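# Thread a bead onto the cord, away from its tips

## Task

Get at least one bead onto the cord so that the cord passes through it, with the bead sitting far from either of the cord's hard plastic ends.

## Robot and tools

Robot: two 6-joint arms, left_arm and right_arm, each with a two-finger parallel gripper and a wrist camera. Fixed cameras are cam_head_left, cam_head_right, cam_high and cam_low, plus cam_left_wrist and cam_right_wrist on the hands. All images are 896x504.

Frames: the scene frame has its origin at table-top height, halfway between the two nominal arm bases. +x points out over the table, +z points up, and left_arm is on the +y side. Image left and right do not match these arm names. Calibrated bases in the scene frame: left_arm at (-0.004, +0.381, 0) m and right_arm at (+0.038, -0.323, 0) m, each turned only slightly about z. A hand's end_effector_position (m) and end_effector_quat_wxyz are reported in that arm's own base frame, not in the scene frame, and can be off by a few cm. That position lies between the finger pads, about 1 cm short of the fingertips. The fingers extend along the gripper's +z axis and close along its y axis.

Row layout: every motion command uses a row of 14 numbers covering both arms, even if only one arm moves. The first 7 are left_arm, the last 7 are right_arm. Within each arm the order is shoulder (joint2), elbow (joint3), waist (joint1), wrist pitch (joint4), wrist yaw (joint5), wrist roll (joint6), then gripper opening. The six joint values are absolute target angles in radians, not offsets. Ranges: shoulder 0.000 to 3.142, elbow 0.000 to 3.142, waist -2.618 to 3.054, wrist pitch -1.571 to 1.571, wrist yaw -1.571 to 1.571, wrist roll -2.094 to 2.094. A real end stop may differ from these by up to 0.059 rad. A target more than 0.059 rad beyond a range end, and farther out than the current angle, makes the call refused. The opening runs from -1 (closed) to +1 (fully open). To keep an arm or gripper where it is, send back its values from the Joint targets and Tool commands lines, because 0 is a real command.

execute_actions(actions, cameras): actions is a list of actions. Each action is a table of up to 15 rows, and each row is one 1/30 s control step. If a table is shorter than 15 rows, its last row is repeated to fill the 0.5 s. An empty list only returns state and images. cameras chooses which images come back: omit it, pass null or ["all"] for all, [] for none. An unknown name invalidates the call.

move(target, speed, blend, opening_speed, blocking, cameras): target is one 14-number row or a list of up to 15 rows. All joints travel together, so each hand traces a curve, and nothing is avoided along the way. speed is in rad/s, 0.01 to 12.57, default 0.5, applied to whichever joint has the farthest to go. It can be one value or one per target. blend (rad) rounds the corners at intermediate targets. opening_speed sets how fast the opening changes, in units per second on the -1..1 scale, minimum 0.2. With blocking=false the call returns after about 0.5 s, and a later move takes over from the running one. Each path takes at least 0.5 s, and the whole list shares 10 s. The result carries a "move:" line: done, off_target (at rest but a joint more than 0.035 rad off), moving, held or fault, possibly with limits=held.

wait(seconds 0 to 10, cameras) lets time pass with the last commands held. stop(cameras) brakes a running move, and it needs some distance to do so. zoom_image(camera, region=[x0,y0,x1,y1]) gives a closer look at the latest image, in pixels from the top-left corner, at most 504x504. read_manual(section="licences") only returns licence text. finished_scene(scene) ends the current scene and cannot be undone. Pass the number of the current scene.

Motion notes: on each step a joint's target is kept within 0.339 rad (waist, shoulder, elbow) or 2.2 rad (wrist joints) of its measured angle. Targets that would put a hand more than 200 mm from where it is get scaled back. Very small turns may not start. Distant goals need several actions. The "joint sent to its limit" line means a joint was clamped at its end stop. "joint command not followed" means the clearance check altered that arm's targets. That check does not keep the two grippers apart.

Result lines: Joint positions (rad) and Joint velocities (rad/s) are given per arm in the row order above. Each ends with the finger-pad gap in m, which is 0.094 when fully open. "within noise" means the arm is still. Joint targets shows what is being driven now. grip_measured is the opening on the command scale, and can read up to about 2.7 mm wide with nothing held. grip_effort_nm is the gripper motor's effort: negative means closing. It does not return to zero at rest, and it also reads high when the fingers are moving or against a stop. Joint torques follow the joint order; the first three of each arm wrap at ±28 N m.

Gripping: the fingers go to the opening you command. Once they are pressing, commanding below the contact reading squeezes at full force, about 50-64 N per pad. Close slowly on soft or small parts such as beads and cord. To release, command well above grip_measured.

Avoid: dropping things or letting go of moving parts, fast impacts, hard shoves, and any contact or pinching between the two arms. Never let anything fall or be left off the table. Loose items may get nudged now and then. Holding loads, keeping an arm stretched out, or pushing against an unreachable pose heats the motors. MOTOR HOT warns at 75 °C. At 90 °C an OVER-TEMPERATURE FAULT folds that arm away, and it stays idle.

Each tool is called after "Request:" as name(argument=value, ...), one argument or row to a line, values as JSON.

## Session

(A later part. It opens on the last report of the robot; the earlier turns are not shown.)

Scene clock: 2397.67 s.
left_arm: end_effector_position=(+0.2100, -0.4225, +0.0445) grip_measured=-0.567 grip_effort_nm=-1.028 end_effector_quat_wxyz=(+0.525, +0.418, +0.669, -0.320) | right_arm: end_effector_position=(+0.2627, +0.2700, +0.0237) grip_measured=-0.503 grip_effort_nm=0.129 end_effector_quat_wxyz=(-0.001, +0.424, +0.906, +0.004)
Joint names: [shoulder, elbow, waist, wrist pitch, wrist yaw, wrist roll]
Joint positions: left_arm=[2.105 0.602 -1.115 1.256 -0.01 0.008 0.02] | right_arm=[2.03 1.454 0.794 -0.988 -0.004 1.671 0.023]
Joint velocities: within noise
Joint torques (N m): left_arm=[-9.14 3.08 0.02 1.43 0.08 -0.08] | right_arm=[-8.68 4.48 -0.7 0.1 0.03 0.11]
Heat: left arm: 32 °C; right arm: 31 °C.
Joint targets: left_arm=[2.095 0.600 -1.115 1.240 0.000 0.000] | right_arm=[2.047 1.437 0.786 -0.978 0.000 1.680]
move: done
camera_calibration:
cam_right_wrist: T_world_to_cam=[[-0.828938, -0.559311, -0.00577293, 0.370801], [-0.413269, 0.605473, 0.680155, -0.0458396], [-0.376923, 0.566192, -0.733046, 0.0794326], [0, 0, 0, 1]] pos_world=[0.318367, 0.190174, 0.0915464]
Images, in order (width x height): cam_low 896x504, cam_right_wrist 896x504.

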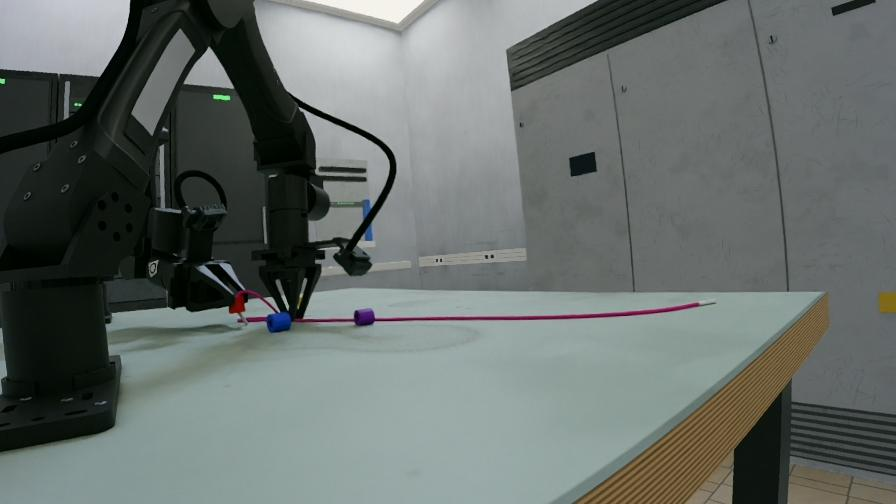

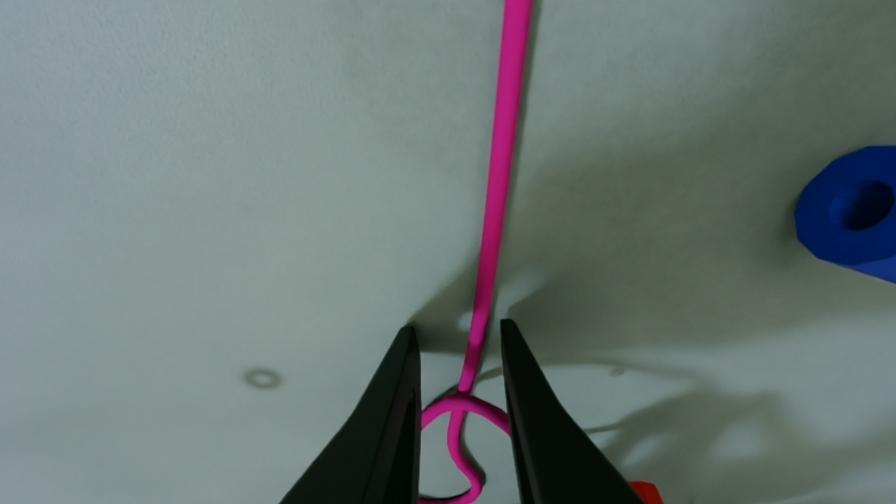

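Request:
move(
  target=[
    [2.095, 0.600, -1.115, 1.240, 0.0, 0.0, -0.75, 2.047, 1.437, 0.786, -0.978, 0.0, 1.68, -1.0],
  ],
  speed=0.15,
  opening_speed=0.7,
  cameras=["cam_low", "cam_right_wrist"],
)

Request:
zoom_image(
  camera="cam_low",
  region=[200, 240, 340, 345],
)

Scene clock: 2406.20 s.
left_arm: end_effector_position=(+0.2100, -0.4225, +0.0445) grip_measured=-0.567 grip_effort_nm=-1.023 end_effector_quat_wxyz=(+0.525, +0.418, +0.669, -0.320) | right_arm: end_effector_position=(+0.2628, +0.2702, +0.0237) grip_measured=-0.968 grip_effort_nm=-0.984 end_effector_quat_wxyz=(-0.001, +0.424, +0.906, +0.004)
Joint names: [shoulder, elbow, waist, wrist pitch, wrist yaw, wrist roll]
Joint positions: left_arm=[2.105 0.602 -1.115 1.256 -0.01 0.008 0.02] | right_arm=[2.03 1.454 0.794 -0.987 -0.004 1.671 0.002]
Joint velocities: within noise
Joint torques (N m): left_arm=[-9.13 3.11 0.02 1.43 0.07 -0.09] | right_arm=[-8.69 4.48 -0.73 0.12 0.03 0.1]
Heat: left arm: 32 °C; right arm: 30 °C.
Joint targets: left_arm=[2.095 0.600 -1.115 1.240 0.000 0.000] | right_arm=[2.047 1.437 0.786 -0.978 0.000 1.680]
move: done
camera_calibration:
cam_right_wrist: T_world_to_cam=[[-0.828926, -0.559316, -0.00683587, 0.371087], [-0.413652, 0.604729, 0.680584, -0.0456246], [-0.376528, 0.566981, -0.732638, 0.0789703], [0, 0, 0, 1]] pos_world=[0.318465, 0.190371, 0.0914447]
Images, in order (width x height): cam_low 896x504, cam_right_wrist 896x504.

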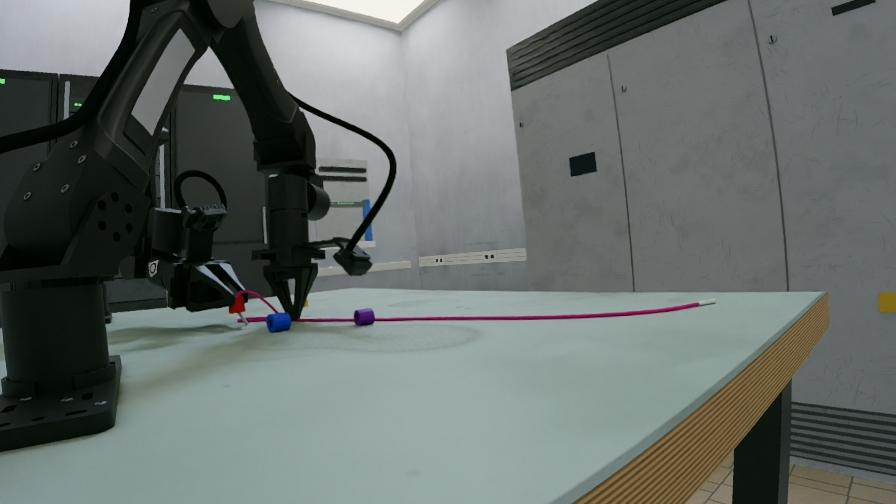

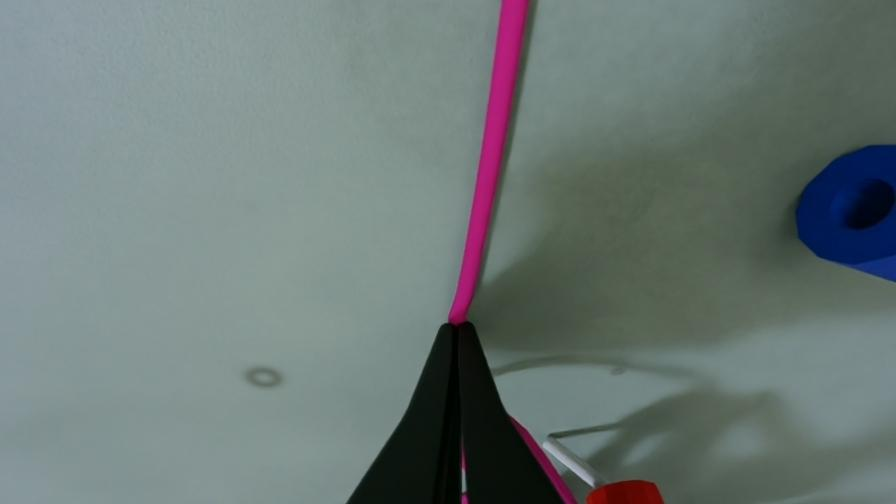

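Scaled by 3.600 from the camera's 896x504 image, which has a finer 1280x720 frame.

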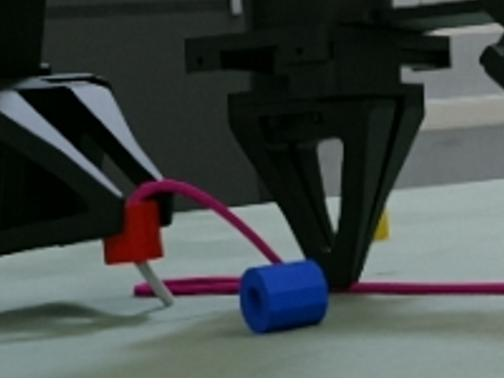

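Request:
move(
  target=[
    [1.738, 0.664, -1.118, 0.870, 0.0, 0.0, -0.75, 2.047, 1.437, 0.786, -0.978, 0.0, 1.68, -1.0],
  ],
  speed=0.2,
  cameras=["cam_low", "cam_left_wrist"],
)

Request:
zoom_image(
  camera="cam_low",
  region=[160, 210, 320, 340],
)

Scene clock: 2479.63 s.
left_arm: end_effector_position=(+0.2079, -0.4217, +0.1111) grip_measured=-0.567 grip_effort_nm=-1.028 end_effector_quat_wxyz=(+0.511, +0.424, +0.678, -0.317) | right_arm: end_effector_position=(+0.2628, +0.2702, +0.0237) grip_measured=-0.972 grip_effort_nm=-1.057 end_effector_quat_wxyz=(-0.001, +0.424, +0.906, +0.004)
Joint names: [shoulder, elbow, waist, wrist pitch, wrist yaw, wrist roll]
Joint positions: left_arm=[1.776 0.64 -1.115 0.856 -0.002 0.003 0.02] | right_arm=[2.03 1.454 0.794 -0.987 -0.004 1.671 0.001]
Joint velocities: within noise
Joint torques (N m): left_arm=[-10.56 6.78 -0.21 1.68 0 -0.04] | right_arm=[-8.62 4.46 -0.73 0.12 0.04 0.11]
Heat: left arm: 32 °C; right arm: 26 °C.
Joint targets: left_arm=[1.738 0.664 -1.118 0.870 0.000 0.000] | right_arm=[2.047 1.437 0.786 -0.978 0.000 1.680]
move: off_target (left_arm); left_arm: the shoulder is farthest, 0.038 rad from its target
camera_calibration:
cam_left_wrist: T_world_to_cam=[[-0.90656, -0.402545, -0.126911, 0.0372945], [-0.286941, 0.808299, -0.514118, 0.483618], [0.309538, -0.429663, -0.848278, -0.0381314], [0, 0, 0, 1]] pos_world=[0.184382, -0.392279, 0.221024]
Images, in order (width x height): cam_low 896x504, cam_left_wrist 896x504.

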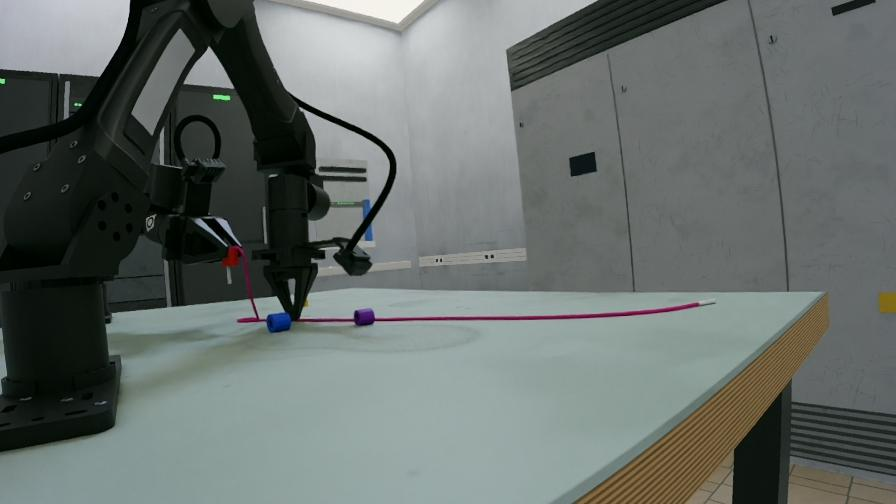

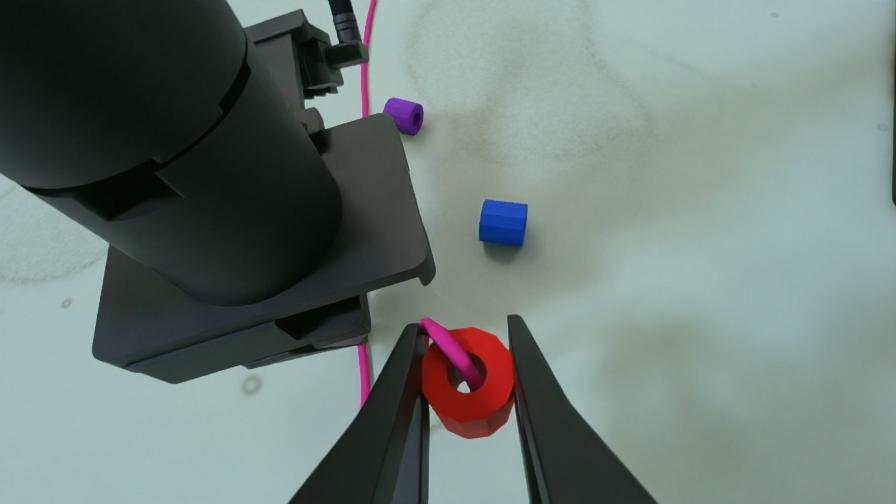

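Scaled by 3.150 from the camera's 896x504 image, which has a finer 1280x720 frame.

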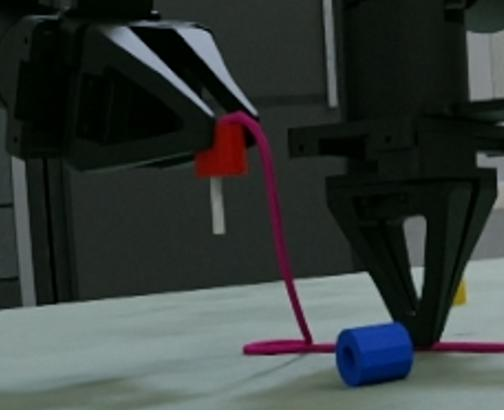

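Request:
move(
  target=[
    [1.738, 0.664, -1.118, 0.870, 0.0, 0.0, -0.75, 1.5, 1.1, 0.794, -0.45, 0.0, 1.0, -1.0],
    [1.738, 0.664, -1.118, 0.870, 0.0, 0.0, -0.75, 1.0, 0.78, 0.85, 0.0, 0.0, 0.3, -1.0],
    [1.738, 0.664, -1.118, 0.870, 0.0, 0.0, -0.75, 0.72, 0.53, 1.03, 0.18, 0.0, 0.0, -1.0],
  ],
  speed=0.4,
  blend=[0.1, 0.1, 0],
)

Request:
zoom_image(
  camera="cam_low",
  region=[140, 100, 320, 340],
)

Scene clock: 2508.77 s.
left_arm: end_effector_position=(+0.2079, -0.4216, +0.1109) grip_measured=-0.567 grip_effort_nm=-1.028 end_effector_quat_wxyz=(+0.511, +0.424, +0.678, -0.317) | right_arm: end_effector_position=(+0.1674, +0.2777, +0.2985) grip_measured=-0.973 grip_effort_nm=-1.057 end_effector_quat_wxyz=(+0.600, -0.353, +0.631, +0.342)
Joint names: [shoulder, elbow, waist, wrist pitch, wrist yaw, wrist roll]
Joint positions: left_arm=[1.776 0.64 -1.115 0.855 -0.002 0.003 0.02] | right_arm=[0.735 0.551 1.023 0.139 -0.005 0.008 0.001]
Joint velocities: within noise
Joint torques (N m): left_arm=[-10.56 6.75 -0.23 1.69 0.01 -0.04] | right_arm=[-1.52 6.09 0.62 2.21 0.03 -0.09]
Heat: left arm: 33 °C; right arm: 26 °C.
Joint targets: left_arm=[1.738 0.664 -1.118 0.870 0.000 0.000] | right_arm=[0.720 0.530 1.030 0.180 0.000 0.000]
move: off_target (left_arm, right_arm); left_arm: the shoulder is farthest, 0.038 rad from its target; right_arm: the wrist pitch is farthest, 0.041 rad from its target
camera_calibration:
cam_left_wrist: T_world_to_cam=[[-0.906597, -0.402476, -0.12687, 0.0372808], [-0.287256, 0.808811, -0.513136, 0.483507], [0.309139, -0.428763, -0.848879, -0.0378271], [0, 0, 0, 1]] pos_world=[0.184383, -0.39228, 0.220724]
cam_right_wrist: T_world_to_cam=[[0.848265, -0.518197, -0.109174, 0.0364493], [-0.435377, -0.56504, -0.70084, 0.464126], [0.301486, 0.642029, -0.704915, 0.0974639], [0, 0, 0, 1]] pos_world=[0.141767, 0.218563, 0.397961]

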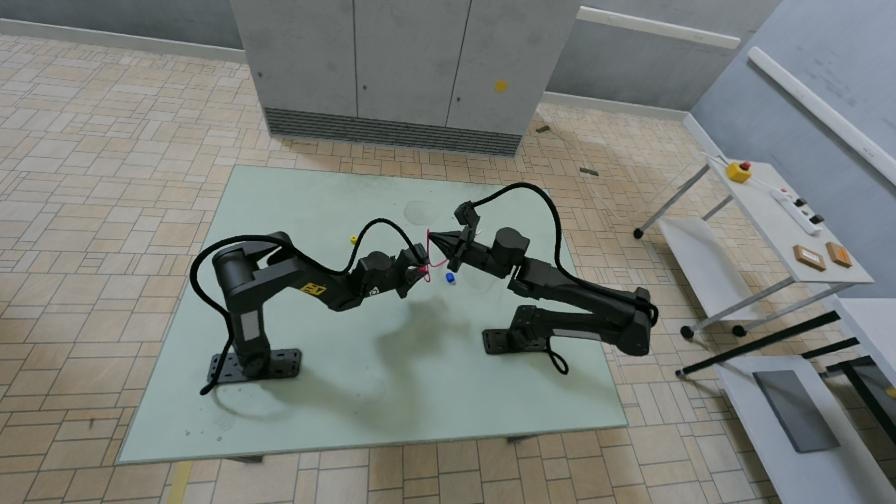

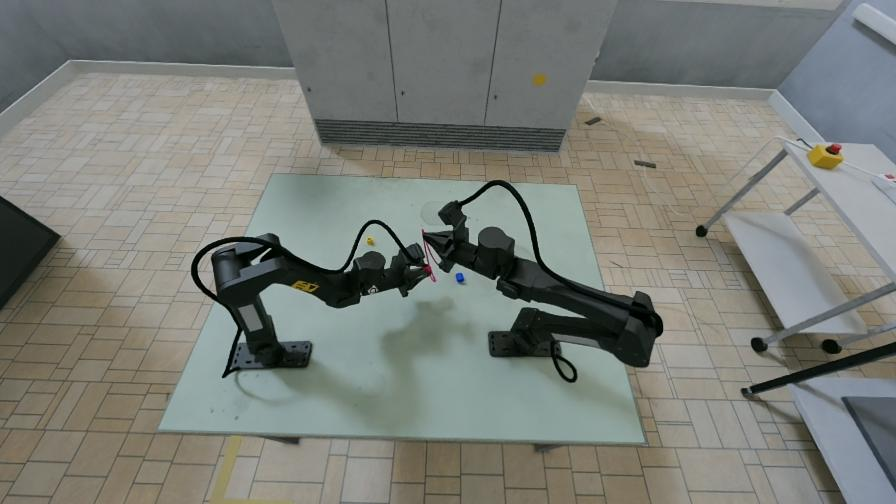

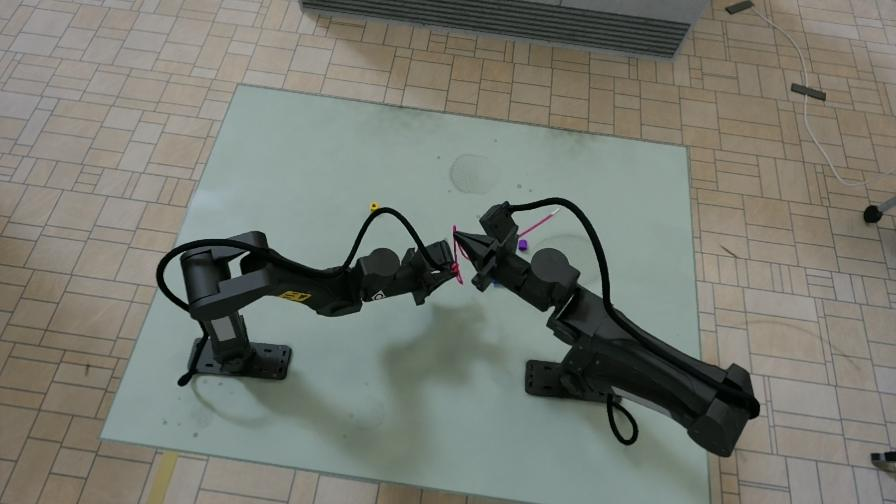

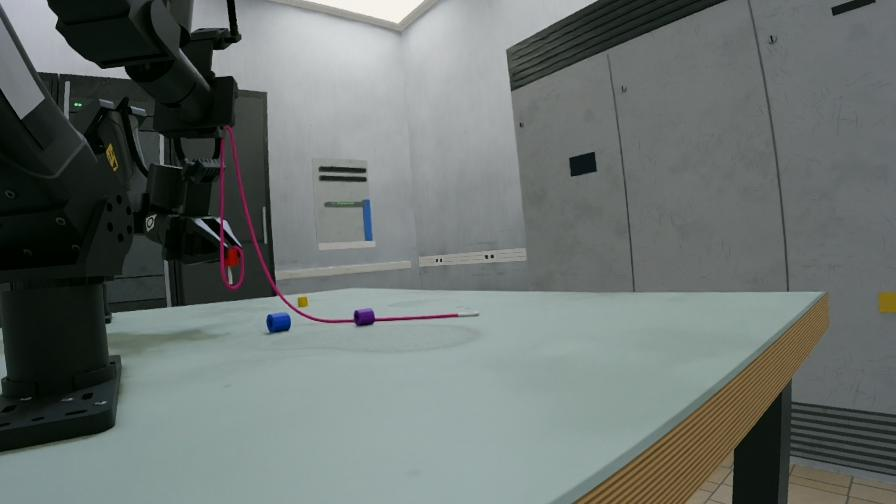

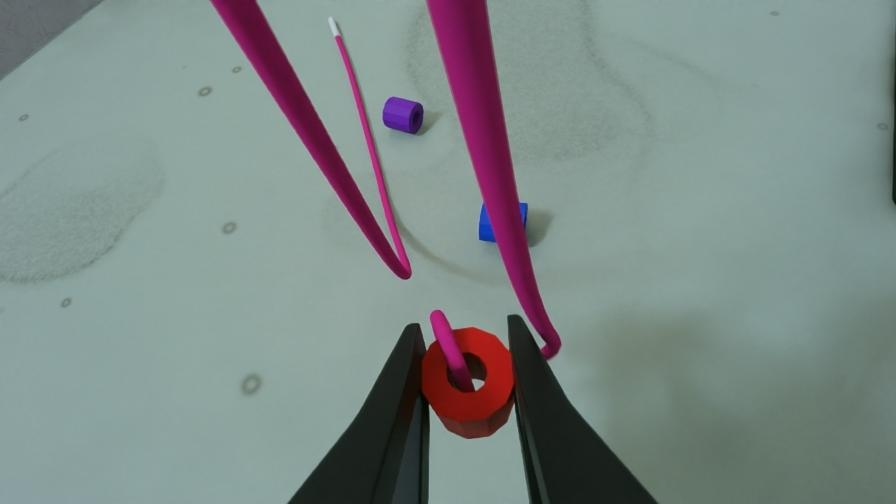

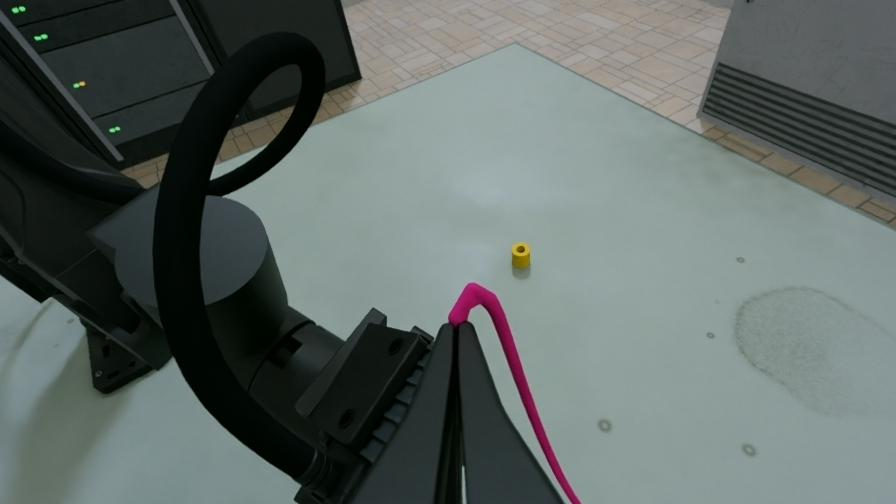

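Scaled by 2.100 from the camera's 896x504 image, which has a finer 1280x720 frame.

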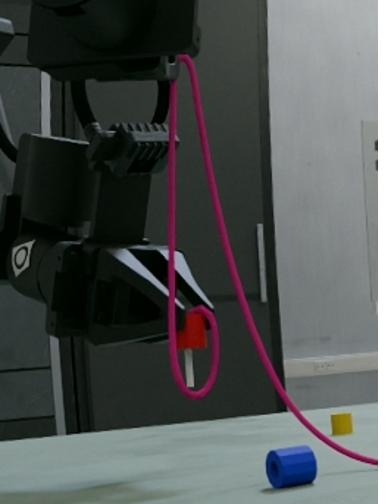

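Request:
move(
  target=[
    [1.738, 0.664, -1.118, 0.870, 0.0, 0.0, -0.75, 0.64, 0.63, 0.905, -0.02, 0.0, 0.0, -1.0],
  ],
  speed=0.2,
  cameras=["cam_low", "cam_left_wrist", "cam_high"],
)

Request:
zoom_image(
  camera="cam_low",
  region=[140, 60, 340, 340],
)

Scene clock: 2526.67 s.
left_arm: end_effector_position=(+0.2079, -0.4216, +0.1109) grip_measured=-0.567 grip_effort_nm=-1.028 end_effector_quat_wxyz=(+0.511, +0.424, +0.678, -0.317) | right_arm: end_effector_position=(+0.1858, +0.2436, +0.2990) grip_measured=-0.973 grip_effort_nm=-1.057 end_effector_quat_wxyz=(+0.603, -0.325, +0.664, +0.301)
Joint names: [shoulder, elbow, waist, wrist pitch, wrist yaw, wrist roll]
Joint positions: left_arm=[1.776 0.64 -1.115 0.855 -0.002 0.003 0.02] | right_arm=[0.653 0.583 0.913 -0.022 -0.005 0.007 0.001]
Joint velocities: within noise
Joint torques (N m): left_arm=[-10.58 6.75 -0.24 1.69 0 -0.04] | right_arm=[-0.84 11.12 -0.75 1.83 0.05 -0.05]
Heat: left arm: 33 °C; right arm: 29 °C.
Joint targets: left_arm=[1.738 0.664 -1.118 0.870 0.000 0.000] | right_arm=[0.640 0.630 0.905 -0.020 0.000 0.000]
move: off_target (left_arm, right_arm); left_arm: the shoulder is farthest, 0.038 rad from its target; right_arm: the elbow is farthest, 0.047 rad from its target
camera_calibration:
cam_left_wrist: T_world_to_cam=[[-0.906597, -0.402476, -0.12687, 0.0372808], [-0.287256, 0.808811, -0.513136, 0.483507], [0.309139, -0.428763, -0.848879, -0.0378271], [0, 0, 0, 1]] pos_world=[0.184383, -0.39228, 0.220724]
Images, in order (width x height): cam_high 896x504, cam_low 896x504, cam_left_wrist 896x504.

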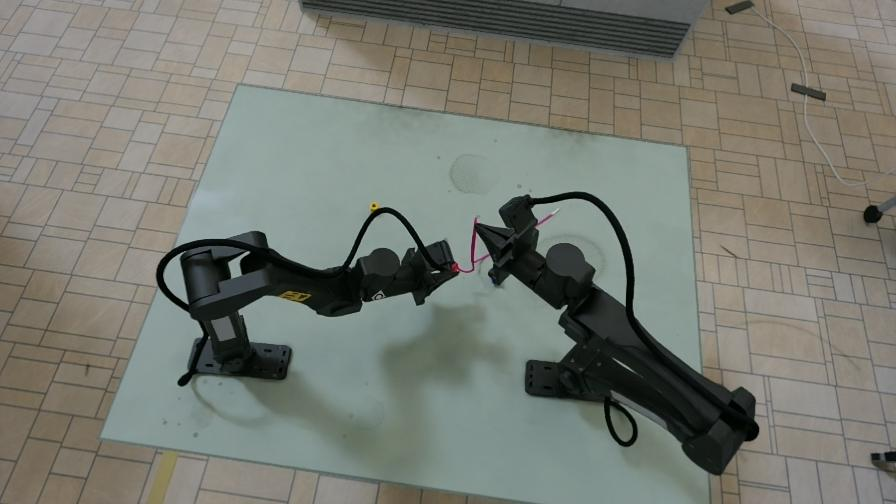

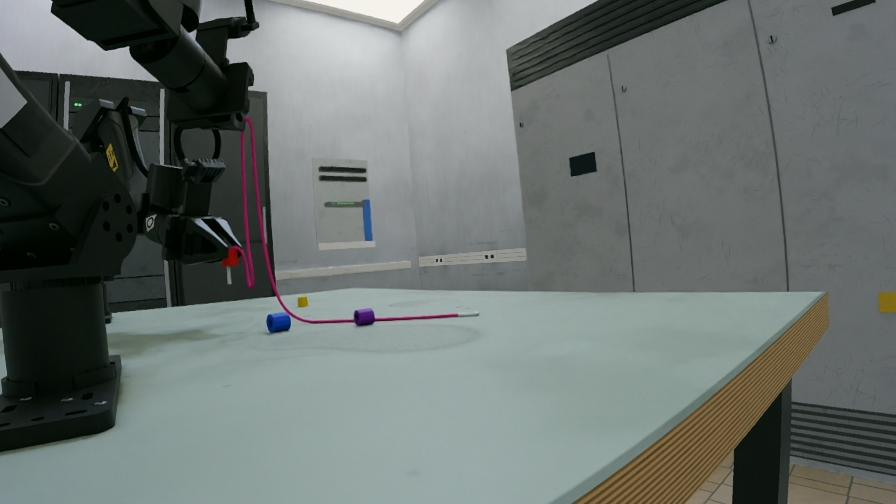

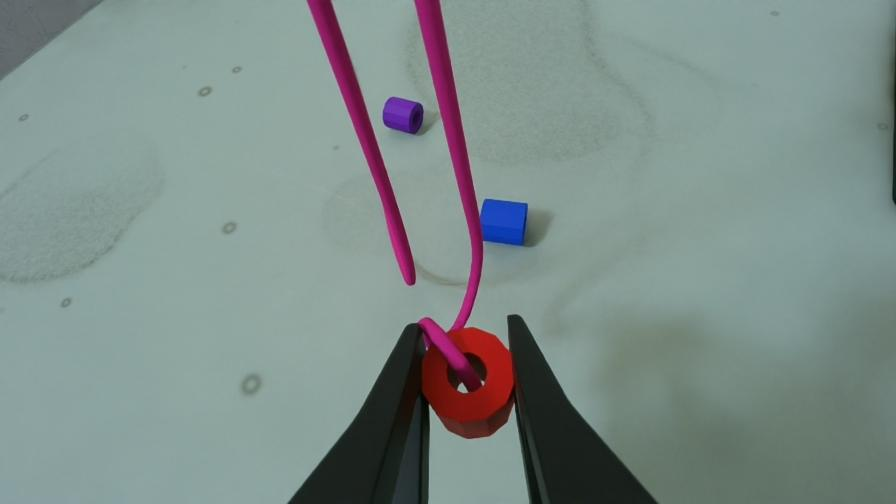

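Scaled by 1.800 from the camera's 896x504 image, which has a finer 1280x720 frame.

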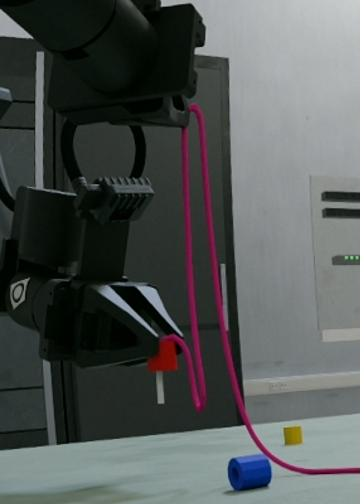

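Request:
move(
  target=[
    [1.738, 0.664, -1.118, 0.870, 0.0, 0.0, -0.75, 0.84, 1.027, 0.96, -0.19, 0.0, 0.0, -1.0],
  ],
  speed=0.25,
  cameras=["cam_low", "cam_left_wrist", "cam_high"],
)

Request:
zoom_image(
  camera="cam_low",
  region=[140, 40, 340, 340],
)

Scene clock: 2541.70 s.
left_arm: end_effector_position=(+0.2079, -0.4216, +0.1109) grip_measured=-0.567 grip_effort_nm=-1.028 end_effector_quat_wxyz=(+0.511, +0.424, +0.678, -0.317) | right_arm: end_effector_position=(+0.1876, +0.2662, +0.3977) grip_measured=-0.973 grip_effort_nm=-1.053 end_effector_quat_wxyz=(+0.612, -0.331, +0.643, +0.320)
Joint names: [shoulder, elbow, waist, wrist pitch, wrist yaw, wrist roll]
Joint positions: left_arm=[1.776 0.64 -1.115 0.855 -0.002 0.003 0.02] | right_arm=[0.838 0.982 0.951 -0.191 -0.005 0.007 0.001]
Joint velocities: within noise
Joint torques (N m): left_arm=[-10.55 6.76 -0.23 1.69 0.01 -0.04] | right_arm=[-0.54 10.67 0.77 1.86 0.03 -0.05]
Heat: left arm: 34 °C; right arm: 31 °C.
Joint targets: left_arm=[1.738 0.664 -1.118 0.870 0.000 0.000] | right_arm=[0.840 1.027 0.960 -0.190 0.000 0.000]
move: off_target (left_arm, right_arm); left_arm: the shoulder is farthest, 0.038 rad from its target; right_arm: the elbow is farthest, 0.045 rad from its target
camera_calibration:
cam_left_wrist: T_world_to_cam=[[-0.906597, -0.402476, -0.12687, 0.0372808], [-0.287256, 0.808811, -0.513136, 0.483507], [0.309139, -0.428763, -0.848879, -0.0378271], [0, 0, 0, 1]] pos_world=[0.184383, -0.39228, 0.220724]
Images, in order (width x height): cam_high 896x504, cam_low 896x504, cam_left_wrist 896x504.

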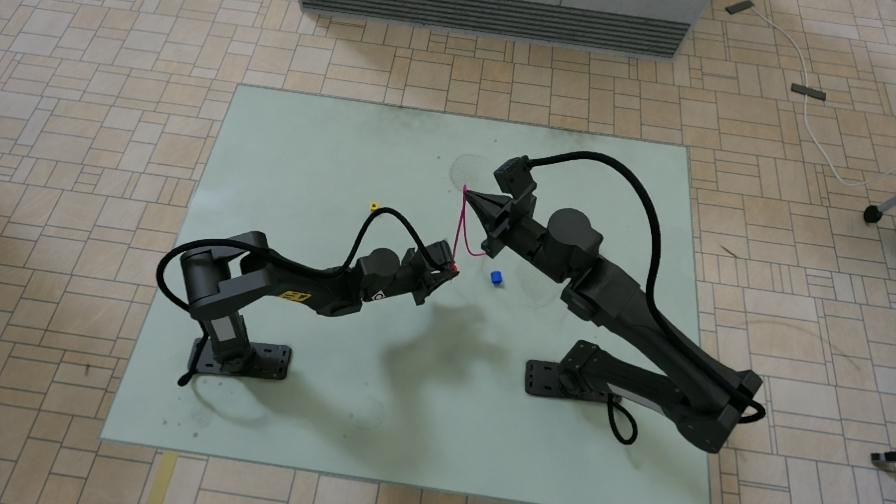

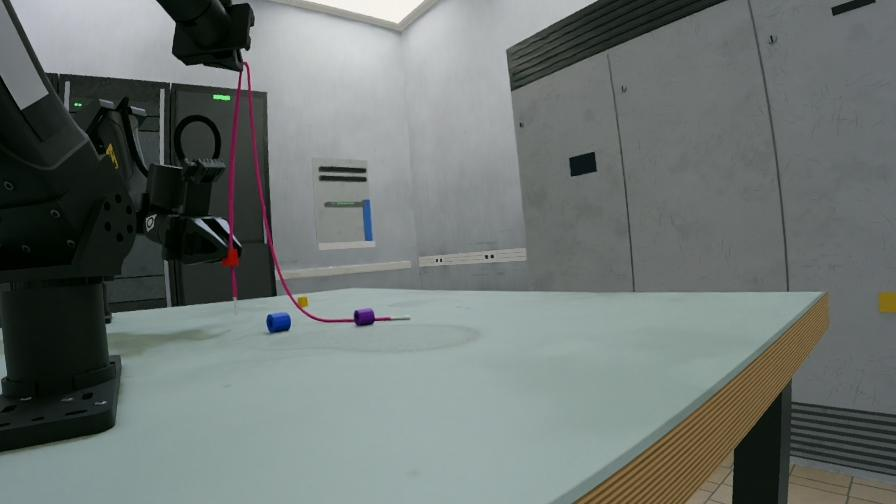

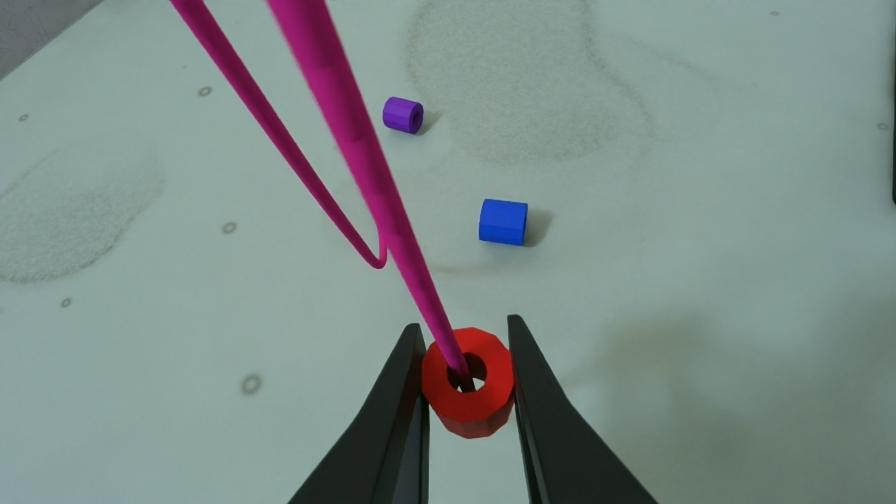

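Scaled by 1.680 from the camera's 896x504 image, which has a finer 1280x720 frame.

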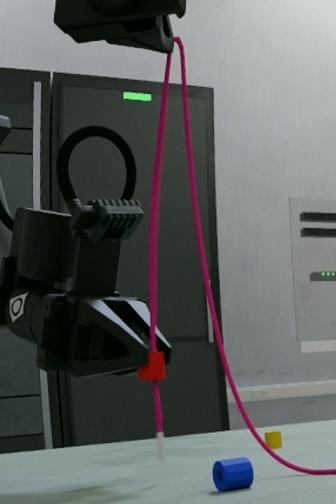

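Request:
move(
  target=[
    [2.165, 0.602, -1.118, 1.250, 0.0, 0.0, -0.75, 0.735, 0.593, 0.960, 0.135, 0.0, 0.0, -1.0],
  ],
  speed=0.2,
  cameras=["cam_low", "cam_left_wrist", "cam_high"],
)

Request:
zoom_image(
  camera="cam_low",
  region=[140, 100, 340, 340],
)

Scene clock: 2564.30 s.
left_arm: end_effector_position=(+0.2084, -0.4229, +0.0282) grip_measured=-0.567 grip_effort_nm=-1.028 end_effector_quat_wxyz=(+0.508, +0.425, +0.680, -0.315) | right_arm: end_effector_position=(+0.1883, +0.2672, +0.3120) grip_measured=-0.973 grip_effort_nm=-1.053 end_effector_quat_wxyz=(+0.611, -0.331, +0.644, +0.319)
Joint names: [shoulder, elbow, waist, wrist pitch, wrist yaw, wrist roll]
Joint positions: left_arm=[2.139 0.614 -1.115 1.235 -0.001 0.002 0.02] | right_arm=[0.754 0.612 0.951 0.094 -0.005 0.007 0.001]
Joint velocities: within noise
Joint torques (N m): left_arm=[-6.28 2.21 -0.23 1.69 0 -0.03] | right_arm=[-2.06 6.17 0.7 2.21 0.02 -0.05]
Heat: left arm: 34 °C; right arm: 31 °C.
Joint targets: left_arm=[2.165 0.602 -1.118 1.250 0.000 0.000] | right_arm=[0.735 0.593 0.960 0.135 0.000 0.000]
move: off_target (right_arm); right_arm: the wrist pitch is farthest, 0.041 rad from its target
camera_calibration:
cam_left_wrist: T_world_to_cam=[[-0.907202, -0.401478, -0.125697, 0.027286], [-0.289212, 0.812163, -0.506702, 0.443981], [0.305517, -0.423328, -0.852908, -0.105486], [0, 0, 0, 1]] pos_world=[0.185386, -0.394285, 0.138426]
Images, in order (width x height): cam_high 896x504, cam_low 896x504, cam_left_wrist 896x504.

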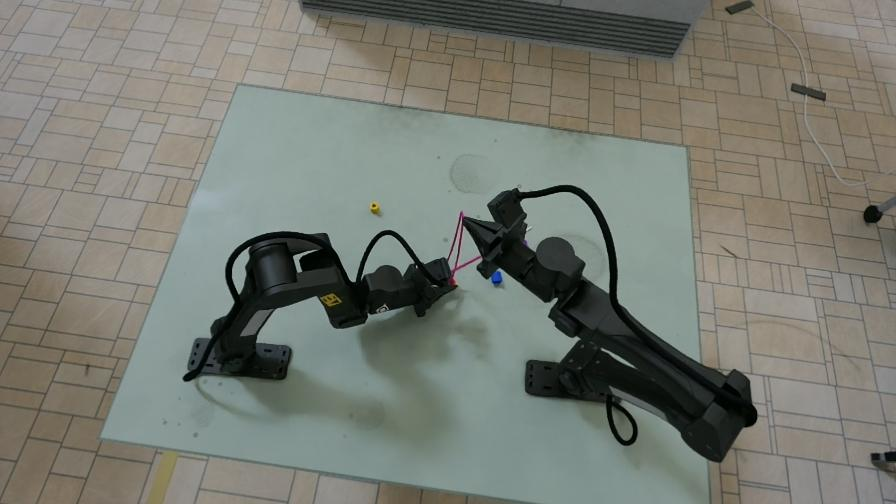

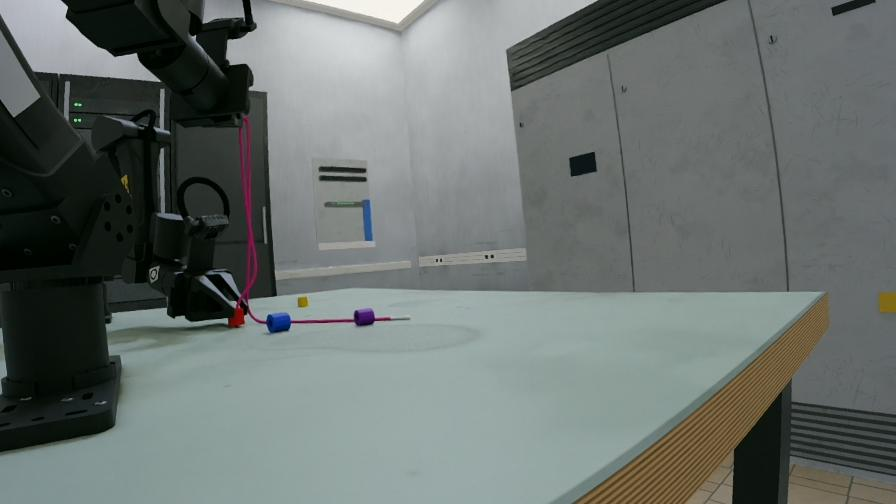

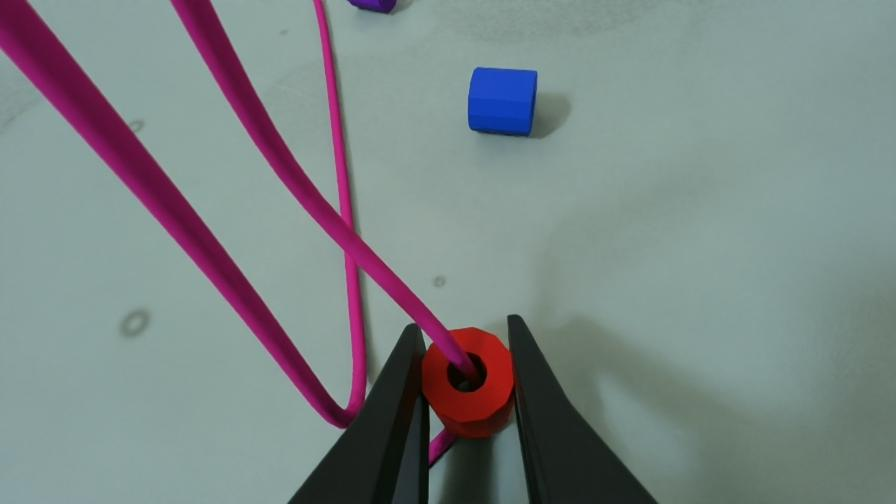

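Scaled by 2.100 from the camera's 896x504 image, which has a finer 1280x720 frame.

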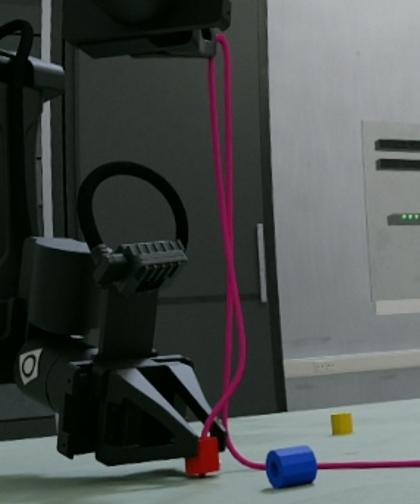

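Request:
move(
  target=[
    [2.165, 0.602, -1.118, 1.250, 0.0, 0.0, -0.2, 0.735, 0.593, 0.960, 0.135, 0.0, 0.0, -1.0],
    [1.960, 0.610, -1.118, 1.08, 0.0, 0.0, -0.2, 0.735, 0.593, 0.960, 0.135, 0.0, 0.0, -1.0],
    [1.585, 0.300, -1.118, 1.03, 0.0, 0.0, -0.2, 0.735, 0.593, 0.960, 0.135, 0.0, 0.0, -1.0],
  ],
  speed=[0.2, 0.2, 0.3],
  opening_speed=0.4,
  cameras=["cam_low", "cam_left_wrist", "cam_high", "cam_right_wrist"],
)

Request:
zoom_image(
  camera="cam_low",
  region=[140, 100, 340, 340],
)

Request:
zoom_image(
  camera="cam_high",
  region=[380, 180, 540, 320],
)

Scene clock: 2590.50 s.
left_arm: end_effector_position=(+0.1728, -0.3504, +0.0894) grip_measured=-0.202 grip_effort_nm=0.100 end_effector_quat_wxyz=(+0.506, +0.425, +0.681, -0.315) | right_arm: end_effector_position=(+0.1883, +0.2672, +0.3124) grip_measured=-0.973 grip_effort_nm=-1.053 end_effector_quat_wxyz=(+0.612, -0.331, +0.643, +0.320)
Joint names: [shoulder, elbow, waist, wrist pitch, wrist yaw, wrist roll]
Joint positions: left_arm=[1.615 0.304 -1.115 1.019 0 0.001 0.037] | right_arm=[0.754 0.612 0.951 0.095 -0.005 0.007 0.001]
Joint velocities: within noise
Joint torques (N m): left_arm=[-7.49 3.79 -0.21 1.69 -0.01 -0.02] | right_arm=[-2.09 6.13 0.75 2.2 0.03 -0.05]
Heat: left arm: 34 °C; right arm: 33 °C.
Joint targets: left_arm=[1.585 0.300 -1.118 1.030 0.000 0.000] | right_arm=[0.735 0.593 0.960 0.135 0.000 0.000]
move: off_target (right_arm); right_arm: the wrist pitch is farthest, 0.040 rad from its target
camera_calibration:
cam_left_wrist: T_world_to_cam=[[-0.907659, -0.400975, -0.123994, 0.0317949], [-0.290292, 0.81313, -0.504529, 0.406126], [0.303126, -0.421946, -0.854445, -0.0106703], [0, 0, 0, 1]] pos_world=[0.149988, -0.321986, 0.199728]
cam_right_wrist: T_world_to_cam=[[0.809276, -0.577547, -0.107291, 0.0373963], [-0.474039, -0.534213, -0.699931, 0.475829], [0.346927, 0.617298, -0.706106, 0.106227], [0, 0, 0, 1]] pos_world=[0.158445, 0.210218, 0.412067]
Images, in order (width x height): cam_high 896x504, cam_low 896x504, cam_left_wrist 896x504, cam_right_wrist 896x504.

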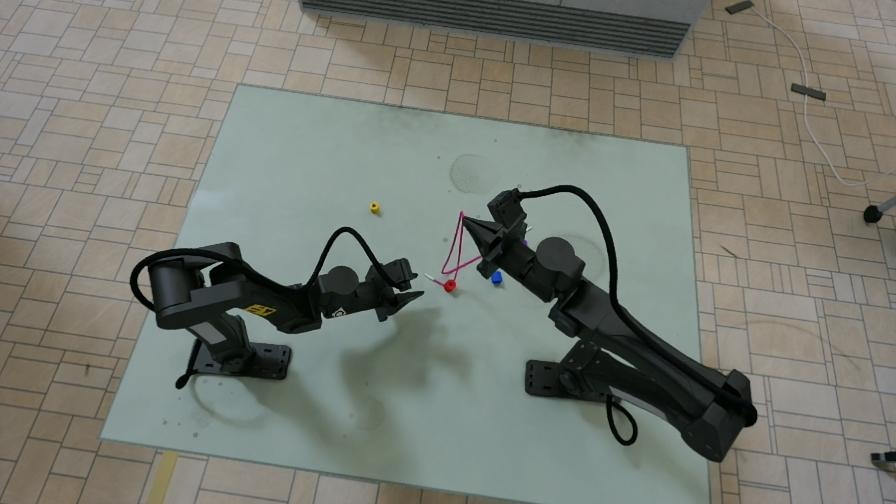

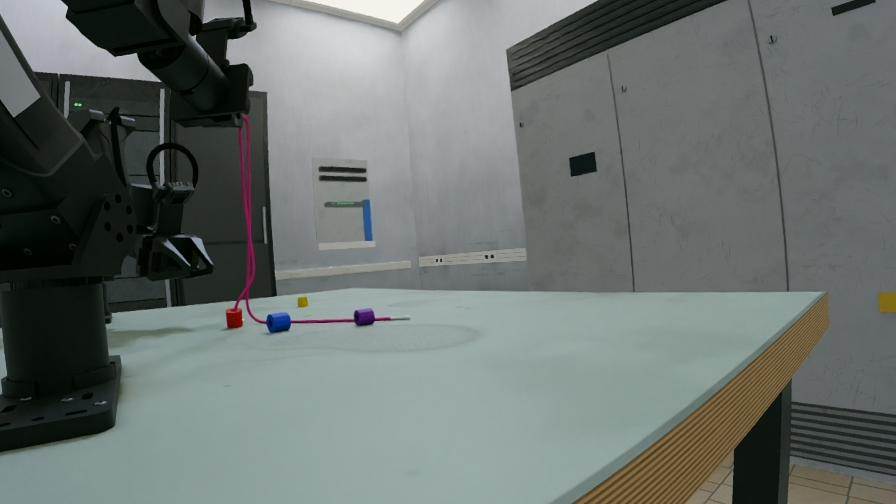

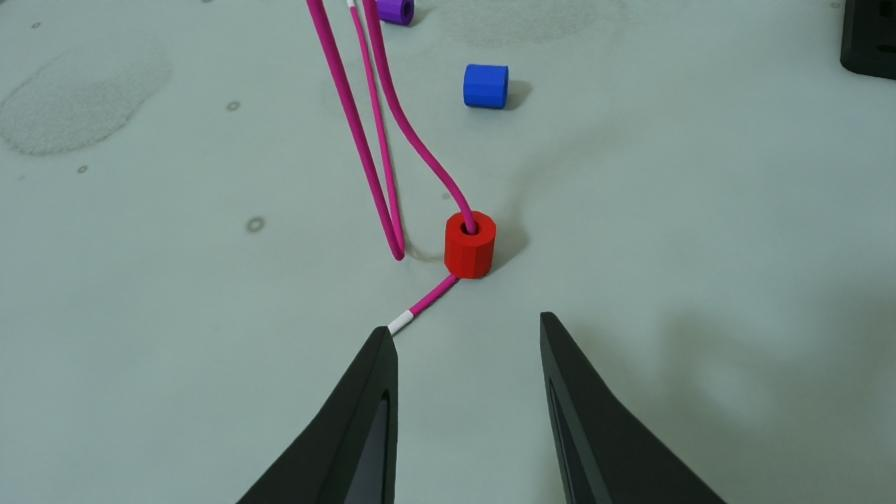

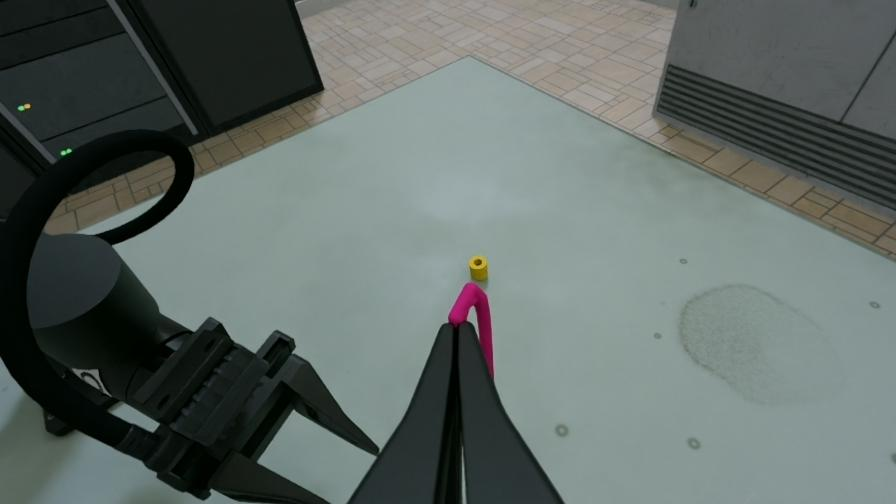

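Scaled by 2.100 from the camera's 896x504 image, which has a finer 1280x720 frame.

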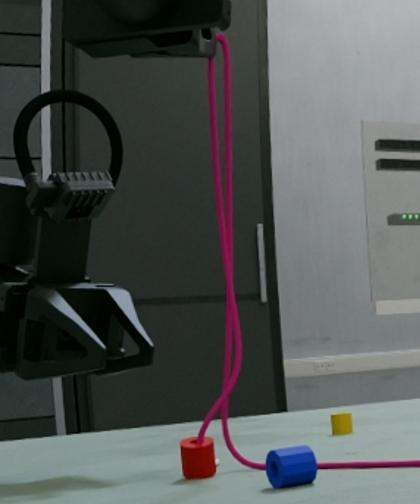

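Scaled by 3.150 from the camera's 896x504 image, which has a finer 1280x720 frame.

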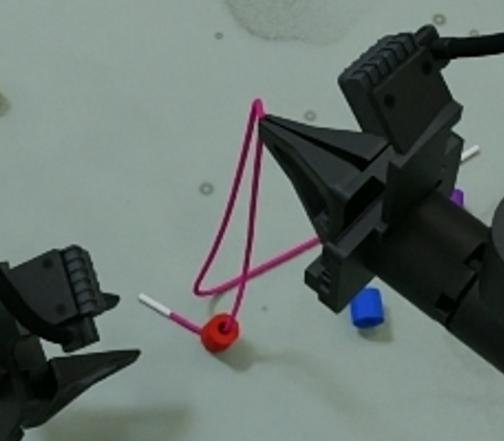

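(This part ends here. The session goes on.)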